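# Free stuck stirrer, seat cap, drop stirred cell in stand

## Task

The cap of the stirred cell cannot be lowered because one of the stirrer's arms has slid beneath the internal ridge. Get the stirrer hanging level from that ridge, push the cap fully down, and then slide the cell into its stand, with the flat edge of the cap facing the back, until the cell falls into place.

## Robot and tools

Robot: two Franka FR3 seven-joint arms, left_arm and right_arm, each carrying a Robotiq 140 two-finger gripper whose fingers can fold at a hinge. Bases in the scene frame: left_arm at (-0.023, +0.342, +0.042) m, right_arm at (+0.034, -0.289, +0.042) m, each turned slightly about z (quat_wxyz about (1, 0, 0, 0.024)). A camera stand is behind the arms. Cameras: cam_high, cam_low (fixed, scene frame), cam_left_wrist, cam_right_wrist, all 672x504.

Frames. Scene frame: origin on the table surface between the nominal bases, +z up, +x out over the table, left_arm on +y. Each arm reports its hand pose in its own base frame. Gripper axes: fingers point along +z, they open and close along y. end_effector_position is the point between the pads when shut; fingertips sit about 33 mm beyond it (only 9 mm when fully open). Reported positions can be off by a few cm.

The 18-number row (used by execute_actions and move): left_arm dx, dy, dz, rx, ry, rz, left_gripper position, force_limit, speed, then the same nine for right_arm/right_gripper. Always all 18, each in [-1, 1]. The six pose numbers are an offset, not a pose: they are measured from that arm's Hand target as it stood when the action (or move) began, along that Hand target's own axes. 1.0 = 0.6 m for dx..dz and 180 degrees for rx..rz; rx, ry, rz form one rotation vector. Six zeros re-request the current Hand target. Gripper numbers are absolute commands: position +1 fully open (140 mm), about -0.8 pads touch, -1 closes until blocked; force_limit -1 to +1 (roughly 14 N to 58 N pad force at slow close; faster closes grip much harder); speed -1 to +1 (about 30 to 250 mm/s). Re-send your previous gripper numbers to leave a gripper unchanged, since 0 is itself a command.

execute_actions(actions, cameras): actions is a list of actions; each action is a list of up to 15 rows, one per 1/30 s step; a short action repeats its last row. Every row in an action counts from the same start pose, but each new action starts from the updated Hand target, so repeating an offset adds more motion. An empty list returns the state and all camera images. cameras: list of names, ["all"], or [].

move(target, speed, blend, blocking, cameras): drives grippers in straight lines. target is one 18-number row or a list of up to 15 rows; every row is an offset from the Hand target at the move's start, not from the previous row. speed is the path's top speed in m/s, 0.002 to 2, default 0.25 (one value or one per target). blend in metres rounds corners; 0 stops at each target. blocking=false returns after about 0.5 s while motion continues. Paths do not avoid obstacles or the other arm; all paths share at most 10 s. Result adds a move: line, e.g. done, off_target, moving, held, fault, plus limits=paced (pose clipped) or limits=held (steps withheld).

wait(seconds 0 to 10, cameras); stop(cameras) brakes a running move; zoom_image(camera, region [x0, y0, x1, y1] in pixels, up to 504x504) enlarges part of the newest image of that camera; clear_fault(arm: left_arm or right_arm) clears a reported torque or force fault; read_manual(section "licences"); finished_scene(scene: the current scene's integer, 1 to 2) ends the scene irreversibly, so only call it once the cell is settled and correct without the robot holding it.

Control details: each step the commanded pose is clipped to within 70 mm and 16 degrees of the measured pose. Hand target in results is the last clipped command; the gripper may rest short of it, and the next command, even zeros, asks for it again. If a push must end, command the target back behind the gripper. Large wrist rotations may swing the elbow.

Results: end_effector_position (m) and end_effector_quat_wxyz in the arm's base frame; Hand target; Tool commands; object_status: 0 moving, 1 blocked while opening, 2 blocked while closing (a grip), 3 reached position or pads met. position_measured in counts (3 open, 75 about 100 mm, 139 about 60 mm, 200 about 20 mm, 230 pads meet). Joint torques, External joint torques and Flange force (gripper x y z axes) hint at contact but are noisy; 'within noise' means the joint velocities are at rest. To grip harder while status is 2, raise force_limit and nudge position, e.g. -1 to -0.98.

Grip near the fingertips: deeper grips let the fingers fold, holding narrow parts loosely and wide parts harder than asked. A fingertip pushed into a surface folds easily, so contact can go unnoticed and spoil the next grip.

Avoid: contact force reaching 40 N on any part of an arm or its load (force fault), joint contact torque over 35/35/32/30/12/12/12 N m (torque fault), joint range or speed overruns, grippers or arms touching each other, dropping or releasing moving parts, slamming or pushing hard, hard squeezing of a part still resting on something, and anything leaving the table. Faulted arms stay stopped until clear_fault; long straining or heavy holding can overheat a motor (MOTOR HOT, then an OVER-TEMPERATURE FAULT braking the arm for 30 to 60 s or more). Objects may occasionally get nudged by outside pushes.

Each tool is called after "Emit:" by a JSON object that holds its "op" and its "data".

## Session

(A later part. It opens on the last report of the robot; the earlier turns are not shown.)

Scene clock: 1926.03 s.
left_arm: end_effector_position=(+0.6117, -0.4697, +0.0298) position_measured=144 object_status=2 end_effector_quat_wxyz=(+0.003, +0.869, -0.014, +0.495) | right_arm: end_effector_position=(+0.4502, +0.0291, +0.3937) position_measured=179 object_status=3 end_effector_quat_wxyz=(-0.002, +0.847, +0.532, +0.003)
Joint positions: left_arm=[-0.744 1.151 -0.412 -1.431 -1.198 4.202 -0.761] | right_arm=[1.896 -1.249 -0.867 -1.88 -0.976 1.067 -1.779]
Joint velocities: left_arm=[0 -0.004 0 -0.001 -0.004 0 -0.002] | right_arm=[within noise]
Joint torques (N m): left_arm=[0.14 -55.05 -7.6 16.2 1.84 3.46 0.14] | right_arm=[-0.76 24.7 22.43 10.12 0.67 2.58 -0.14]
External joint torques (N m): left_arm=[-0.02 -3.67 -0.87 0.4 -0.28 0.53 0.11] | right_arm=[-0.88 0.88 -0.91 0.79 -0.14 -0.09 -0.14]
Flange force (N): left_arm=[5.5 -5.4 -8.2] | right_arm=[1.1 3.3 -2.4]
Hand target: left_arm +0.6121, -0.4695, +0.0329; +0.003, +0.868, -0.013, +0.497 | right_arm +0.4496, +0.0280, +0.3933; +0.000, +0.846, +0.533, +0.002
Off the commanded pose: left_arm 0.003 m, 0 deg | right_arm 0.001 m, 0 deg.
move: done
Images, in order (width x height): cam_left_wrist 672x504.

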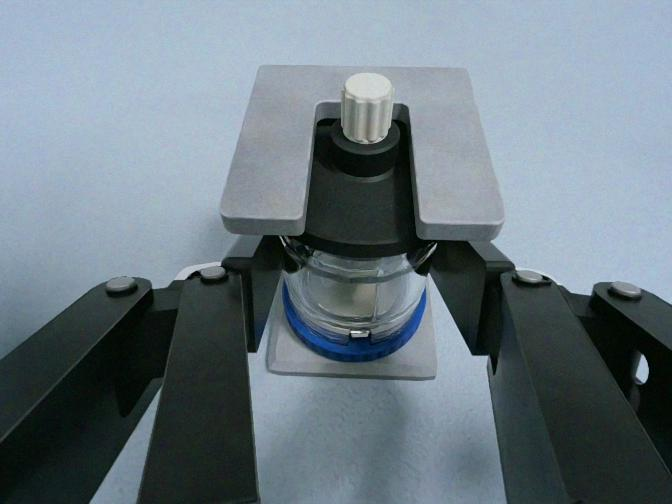

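Emit:
{"op": "move", "data": {"target": [-0.0087,0,0.0052,0,0,0,-1,-1,-1,0,0,0,0,0,0,-0.4,-0.4,-1], "speed": 0.02, "cameras": ["cam_left_wrist"]}}

Emit:
{"op": "move", "data": {"target": [-0.0066,0,-0.0112,0,0,0,-1,-1,-1,0,0,0,0,0,0,-0.4,-0.4,-1], "speed": 0.02, "cameras": ["cam_left_wrist"]}}

Emit:
{"op": "zoom_image", "data": {"camera": "cam_left_wrist", "region": [200, 50, 520, 400]}}

Scene clock: 1933.50 s.
left_arm: end_effector_position=(+0.6120, -0.4698, +0.0290) position_measured=144 object_status=2 end_effector_quat_wxyz=(+0.003, +0.868, -0.013, +0.497) | right_arm: end_effector_position=(+0.4502, +0.0291, +0.3937) position_measured=179 object_status=3 end_effector_quat_wxyz=(-0.002, +0.847, +0.532, +0.003)
Joint positions: left_arm=[-0.746 1.157 -0.411 -1.424 -1.197 4.205 -0.762] | right_arm=[1.896 -1.249 -0.867 -1.88 -0.976 1.067 -1.779]
Joint torques (N m): left_arm=[0.59 -51.27 -6.53 15.96 2.45 2.59 -0.11] | right_arm=[-0.76 24.81 22.47 10.11 0.67 2.6 -0.17]
External joint torques (N m): left_arm=[0.64 0.17 0.3 0.2 0.34 -0.34 -0.13] | right_arm=[-0.67 1.19 -0.76 0.61 -0.11 -0.06 -0.17]
Flange force (N): left_arm=[-0.2 -0.8 1.7] | right_arm=[1.6 3.1 -2.7]
Hand target: left_arm +0.6121, -0.4695, +0.0269; +0.003, +0.868, -0.013, +0.497 | right_arm +0.4496, +0.0280, +0.3933; +0.000, +0.846, +0.533, +0.002
Off the commanded pose: left_arm 0.002 m, 0 deg | right_arm 0.001 m, 0 deg.
move: done
Images, in order (width x height): cam_left_wrist 672x504.

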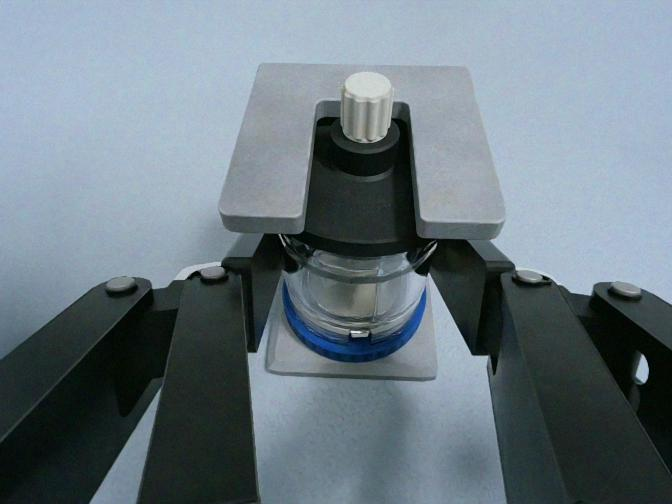

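Scene clock: 1934.50 s.
left_arm: end_effector_position=(+0.6070, -0.4683, +0.0289) position_measured=144 object_status=2 end_effector_quat_wxyz=(+0.002, +0.867, -0.012, +0.498) | right_arm: end_effector_position=(+0.4502, +0.0291, +0.3937) position_measured=179 object_status=3 end_effector_quat_wxyz=(-0.002, +0.847, +0.532, +0.003)
Joint positions: left_arm=[-0.746 1.151 -0.413 -1.447 -1.19 4.217 -0.78] | right_arm=[1.896 -1.249 -0.867 -1.88 -0.976 1.067 -1.779]
Joint velocities: left_arm=[0.001 0.001 0.001 0 0 0.001 -0.006] | right_arm=[within noise]
Joint torques (N m): left_arm=[-0.42 -51.48 -8.4 13.5 1.88 3.01 -0.09] | right_arm=[-0.69 24.7 22.5 10.15 0.67 2.6 -0.16]
External joint torques (N m): left_arm=[-0.49 -0.29 -1.53 -2.1 -0.19 0.06 -0.12] | right_arm=[-0.68 1.05 -0.77 0.71 -0.11 -0.06 -0.16]
Flange force (N): left_arm=[-0.7 -12.0 -10.4] | right_arm=[1.5 3.2 -2.8]
Hand target: left_arm +0.6044, -0.4693, +0.0268; +0.003, +0.868, -0.013, +0.497 | right_arm +0.4496, +0.0280, +0.3933; +0.000, +0.846, +0.533, +0.002
Off the commanded pose: left_arm 0.003 m, 0 deg | right_arm 0.001 m, 0 deg.
move: done
Images, in order (width x height): cam_left_wrist 672x504.

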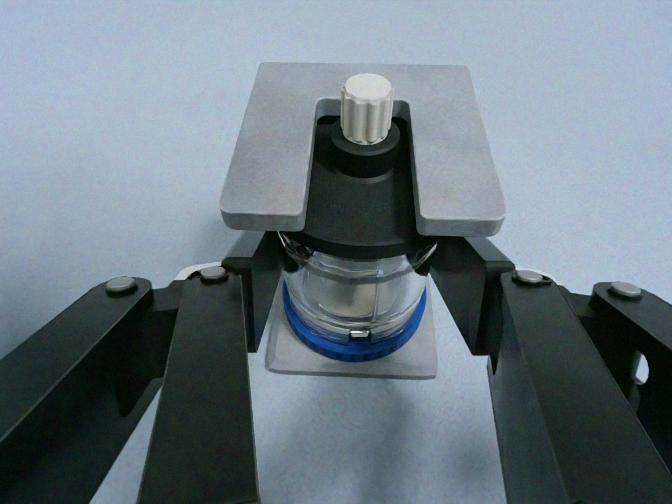

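Scaled by 1.440 from the camera's 672x504 image, which has a finer 960x720 frame.

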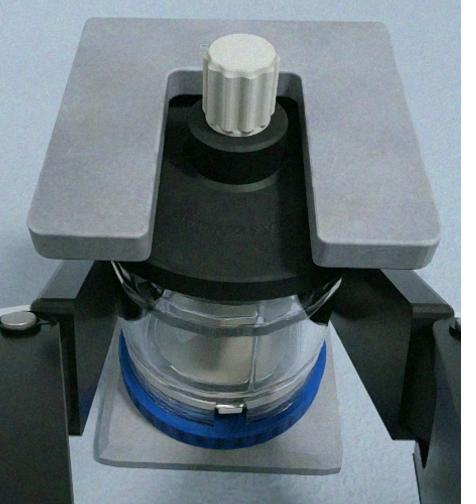

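Emit:
{"op": "move", "data": {"target": [[0.0025,0,0.0043,0,0,0,-1,-1,-1,0,0,0,0,0,0,-0.4,-0.4,-1],[0.0025,0,0.0043,0,0,0,0.3,-1,-1,0,0,0,0,0,0,-0.4,-0.4,-1]], "speed": 0.02}}

Emit:
{"op": "move", "data": {"target": [-0.0833,0,-0.1443,0,0,0,0.3,-1,-1,0,0,0,0,0,0,-0.4,-0.4,-1], "speed": 0.12, "cameras": ["cam_left_wrist","cam_low","cam_high"]}}

Emit:
{"op": "zoom_image", "data": {"camera": "cam_left_wrist", "region": [260, 80, 440, 220]}}

Emit:
{"op": "zoom_image", "data": {"camera": "cam_low", "region": [230, 220, 300, 290]}}

Emit:
{"op": "zoom_image", "data": {"camera": "cam_high", "region": [270, 280, 340, 350]}}

Scene clock: 1946.80 s.
left_arm: end_effector_position=(+0.6078, -0.4686, +0.0286) position_measured=91 object_status=0 end_effector_quat_wxyz=(+0.003, +0.867, -0.010, +0.498) | right_arm: end_effector_position=(+0.4502, +0.0291, +0.3937) position_measured=179 object_status=3 end_effector_quat_wxyz=(-0.002, +0.847, +0.532, +0.003)
Joint positions: left_arm=[-0.746 1.154 -0.413 -1.442 -1.19 4.216 -0.782] | right_arm=[1.896 -1.249 -0.867 -1.88 -0.976 1.067 -1.779]
Joint torques (N m): left_arm=[0.18 -52.2 -7.43 15.37 1.9 2.62 0.29] | right_arm=[-0.67 24.7 22.47 10.13 0.67 2.59 -0.12]
External joint torques (N m): left_arm=[0.1 -1.04 -0.57 -0.22 -0.17 -0.31 0.27] | right_arm=[-0.66 1 -0.81 0.68 -0.11 -0.08 -0.12]
Flange force (N): left_arm=[2.5 -2.5 -2.8] | right_arm=[1.5 3.1 -2.6]
Hand target: left_arm +0.6073, -0.4693, +0.0268; +0.003, +0.868, -0.013, +0.497 | right_arm +0.4496, +0.0280, +0.3933; +0.000, +0.846, +0.533, +0.002
Off the commanded pose: left_arm 0.002 m, 0 deg | right_arm 0.001 m, 0 deg.
move: done

Scene clock: 1948.80 s.
left_arm: end_effector_position=(+0.5069, -0.4669, +0.0260) position_measured=91 object_status=3 end_effector_quat_wxyz=(+0.001, +0.869, -0.015, +0.495) | right_arm: end_effector_position=(+0.4502, +0.0291, +0.3937) position_measured=179 object_status=3 end_effector_quat_wxyz=(-0.002, +0.847, +0.532, +0.003)
Joint positions: left_arm=[-0.792 1.074 -0.481 -1.72 -1.189 4.375 -0.962] | right_arm=[1.896 -1.249 -0.867 -1.88 -0.976 1.067 -1.779]
Joint velocities: left_arm=[0.001 0 -0.001 0.001 0 0 -0.008] | right_arm=[within noise]
Joint torques (N m): left_arm=[0.52 -48.48 -9.78 11.75 1.75 3.56 -0.13] | right_arm=[-0.63 24.67 22.42 10.06 0.66 2.58 -0.2]
External joint torques (N m): left_arm=[0.54 -1.67 -0.88 -0.86 0.31 0.34 -0.15] | right_arm=[-0.73 0.95 -0.79 0.71 -0.13 -0.08 -0.2]
Flange force (N): left_arm=[3.0 -9.2 -5.9] | right_arm=[1.3 3.3 -2.5]
Hand target: left_arm +0.5074, -0.4669, +0.0276; +0.003, +0.868, -0.013, +0.497 | right_arm +0.4496, +0.0280, +0.3933; +0.000, +0.846, +0.533, +0.002
Off the commanded pose: left_arm 0.002 m, 0 deg | right_arm 0.001 m, 0 deg.
move: done
Images, in order (width x height): cam_high 672x504, cam_low 672x504, cam_left_wrist 672x504.

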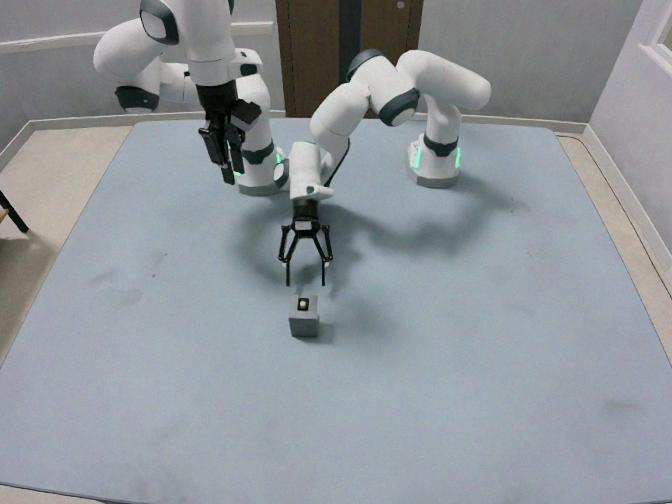

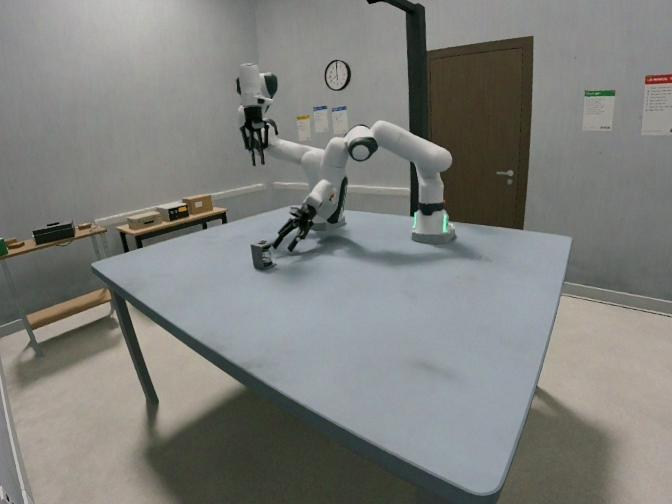

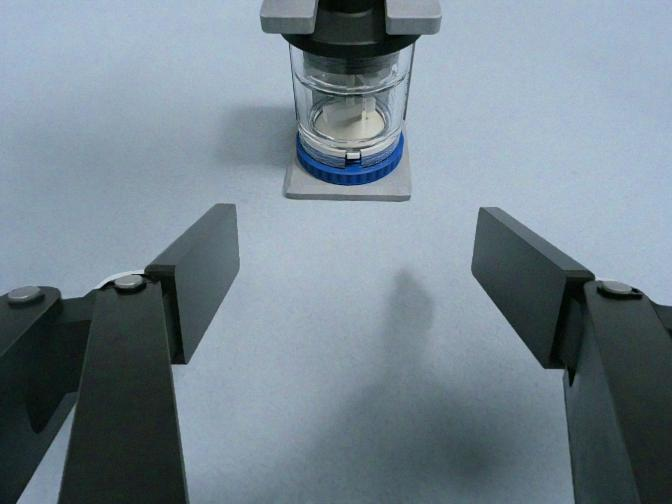

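Scaled by 2.800 from the camera's 672x504 image, which has a finer 960x720 frame.

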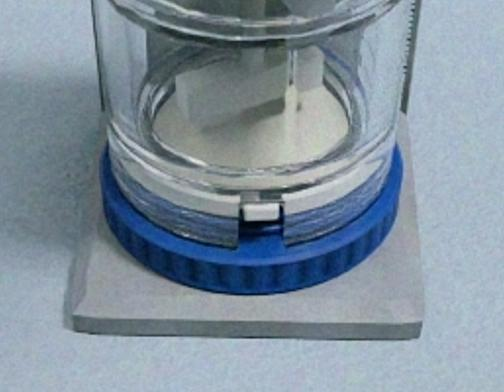

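Scaled by 7.200 from the camera's 672x504 image, which has a finer 960x720 frame.

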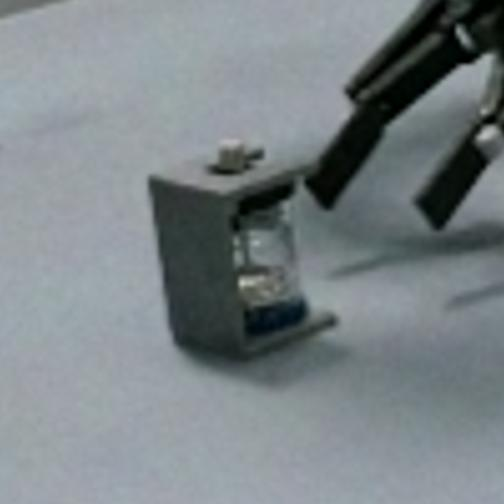

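Scaled by 7.200 from the camera's 672x504 image, which has a finer 960x720 frame.

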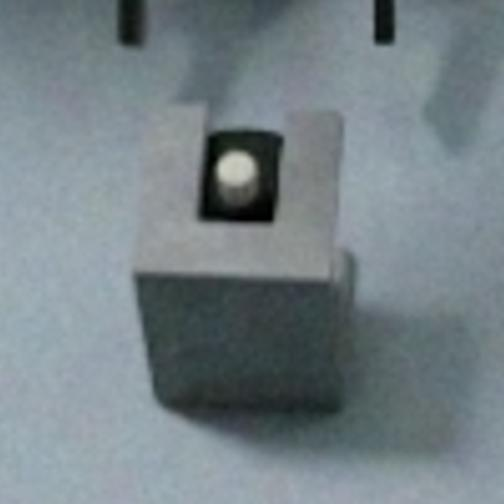

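Emit:
{"op": "move", "data": {"target": [[0.0484,0,-0.0285,0,0,0,0.3,-1,-1,0,0,0,0,0,0,-0.4,-0.4,-1],[0.0484,-0.178,0.0098,-0.231,0,0.133,0.3,-1,-1,0,0,0,0,0,0,-0.4,-0.4,-1]], "speed": [0.1,0.25], "cameras": ["cam_left_wrist"]}}

Emit:
{"op": "zoom_image", "data": {"camera": "cam_left_wrist", "region": [230, 20, 450, 260]}}

Scene clock: 1973.13 s.
left_arm: end_effector_position=(+0.5304, -0.3601, +0.0515) position_measured=91 object_status=3 end_effector_quat_wxyz=(+0.206, +0.788, -0.363, +0.452) | right_arm: end_effector_position=(+0.4502, +0.0291, +0.3937) position_measured=179 object_status=3 end_effector_quat_wxyz=(-0.002, +0.847, +0.532, +0.003)
Joint positions: left_arm=[0.1 0.76 -0.468 -2.501 0.394 4.082 -1.198] | right_arm=[1.896 -1.249 -0.867 -1.88 -0.976 1.067 -1.779]
Joint velocities: left_arm=[0.001 0.001 0.002 0.002 0.002 -0.004 -0.003] | right_arm=[within noise]
Joint torques (N m): left_arm=[0.5 -34.57 -9.96 7.86 1.68 3.11 -0.16] | right_arm=[-0.63 24.77 22.47 10.17 0.65 2.59 -0.14]
External joint torques (N m): left_arm=[0.43 0.02 -0.95 -0.13 0.49 -0.34 -0.18] | right_arm=[-0.56 1.2 -0.7 0.68 -0.13 -0.06 -0.14]
Flange force (N): left_arm=[1.7 -2.6 -1.3] | right_arm=[1.9 3.2 -3.1]
Hand target: left_arm +0.5298, -0.3608, +0.0504; +0.208, +0.789, -0.363, +0.450 | right_arm +0.4496, +0.0280, +0.3933; +0.000, +0.846, +0.533, +0.002
Off the commanded pose: left_arm 0.001 m, 0 deg | right_arm 0.001 m, 0 deg.
move: done
Images, in order (width x height): cam_left_wrist 672x504.

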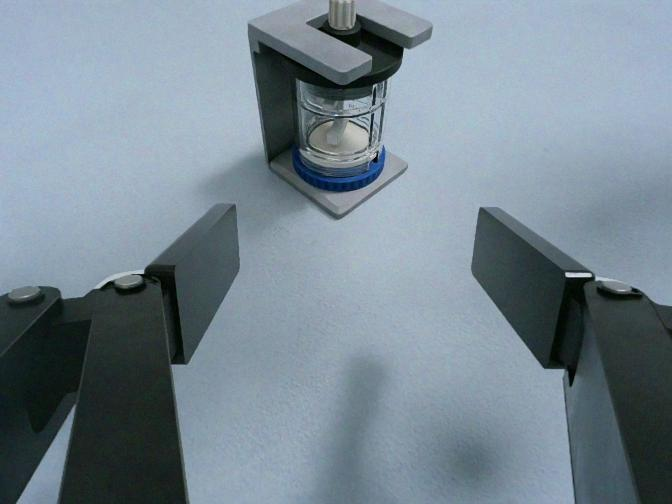

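Scaled by 2.100 from the camera's 672x504 image, which has a finer 960x720 frame.

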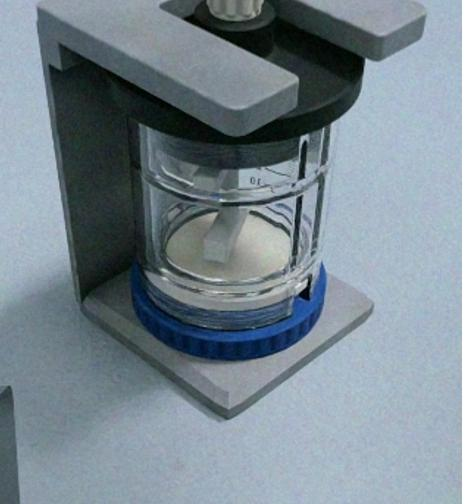

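Emit:
{"op": "zoom_image", "data": {"camera": "cam_left_wrist", "region": [240, 0, 440, 100]}}

Emit:
{"op": "zoom_image", "data": {"camera": "cam_left_wrist", "region": [260, 130, 420, 230]}}

Scaled by 2.520 from the camera's 672x504 image, which has a finer 960x720 frame.

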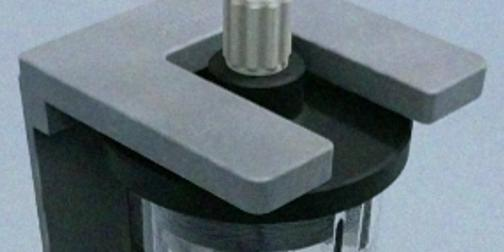

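Scaled by 3.150 from the camera's 672x504 image, which has a finer 960x720 frame.

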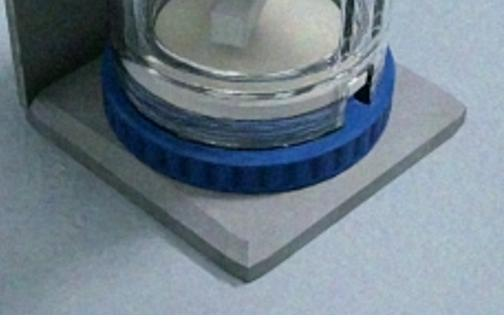

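Emit:
{"op": "finished_scene", "data": {"scene": 1}}

The scene is finished: the task was done.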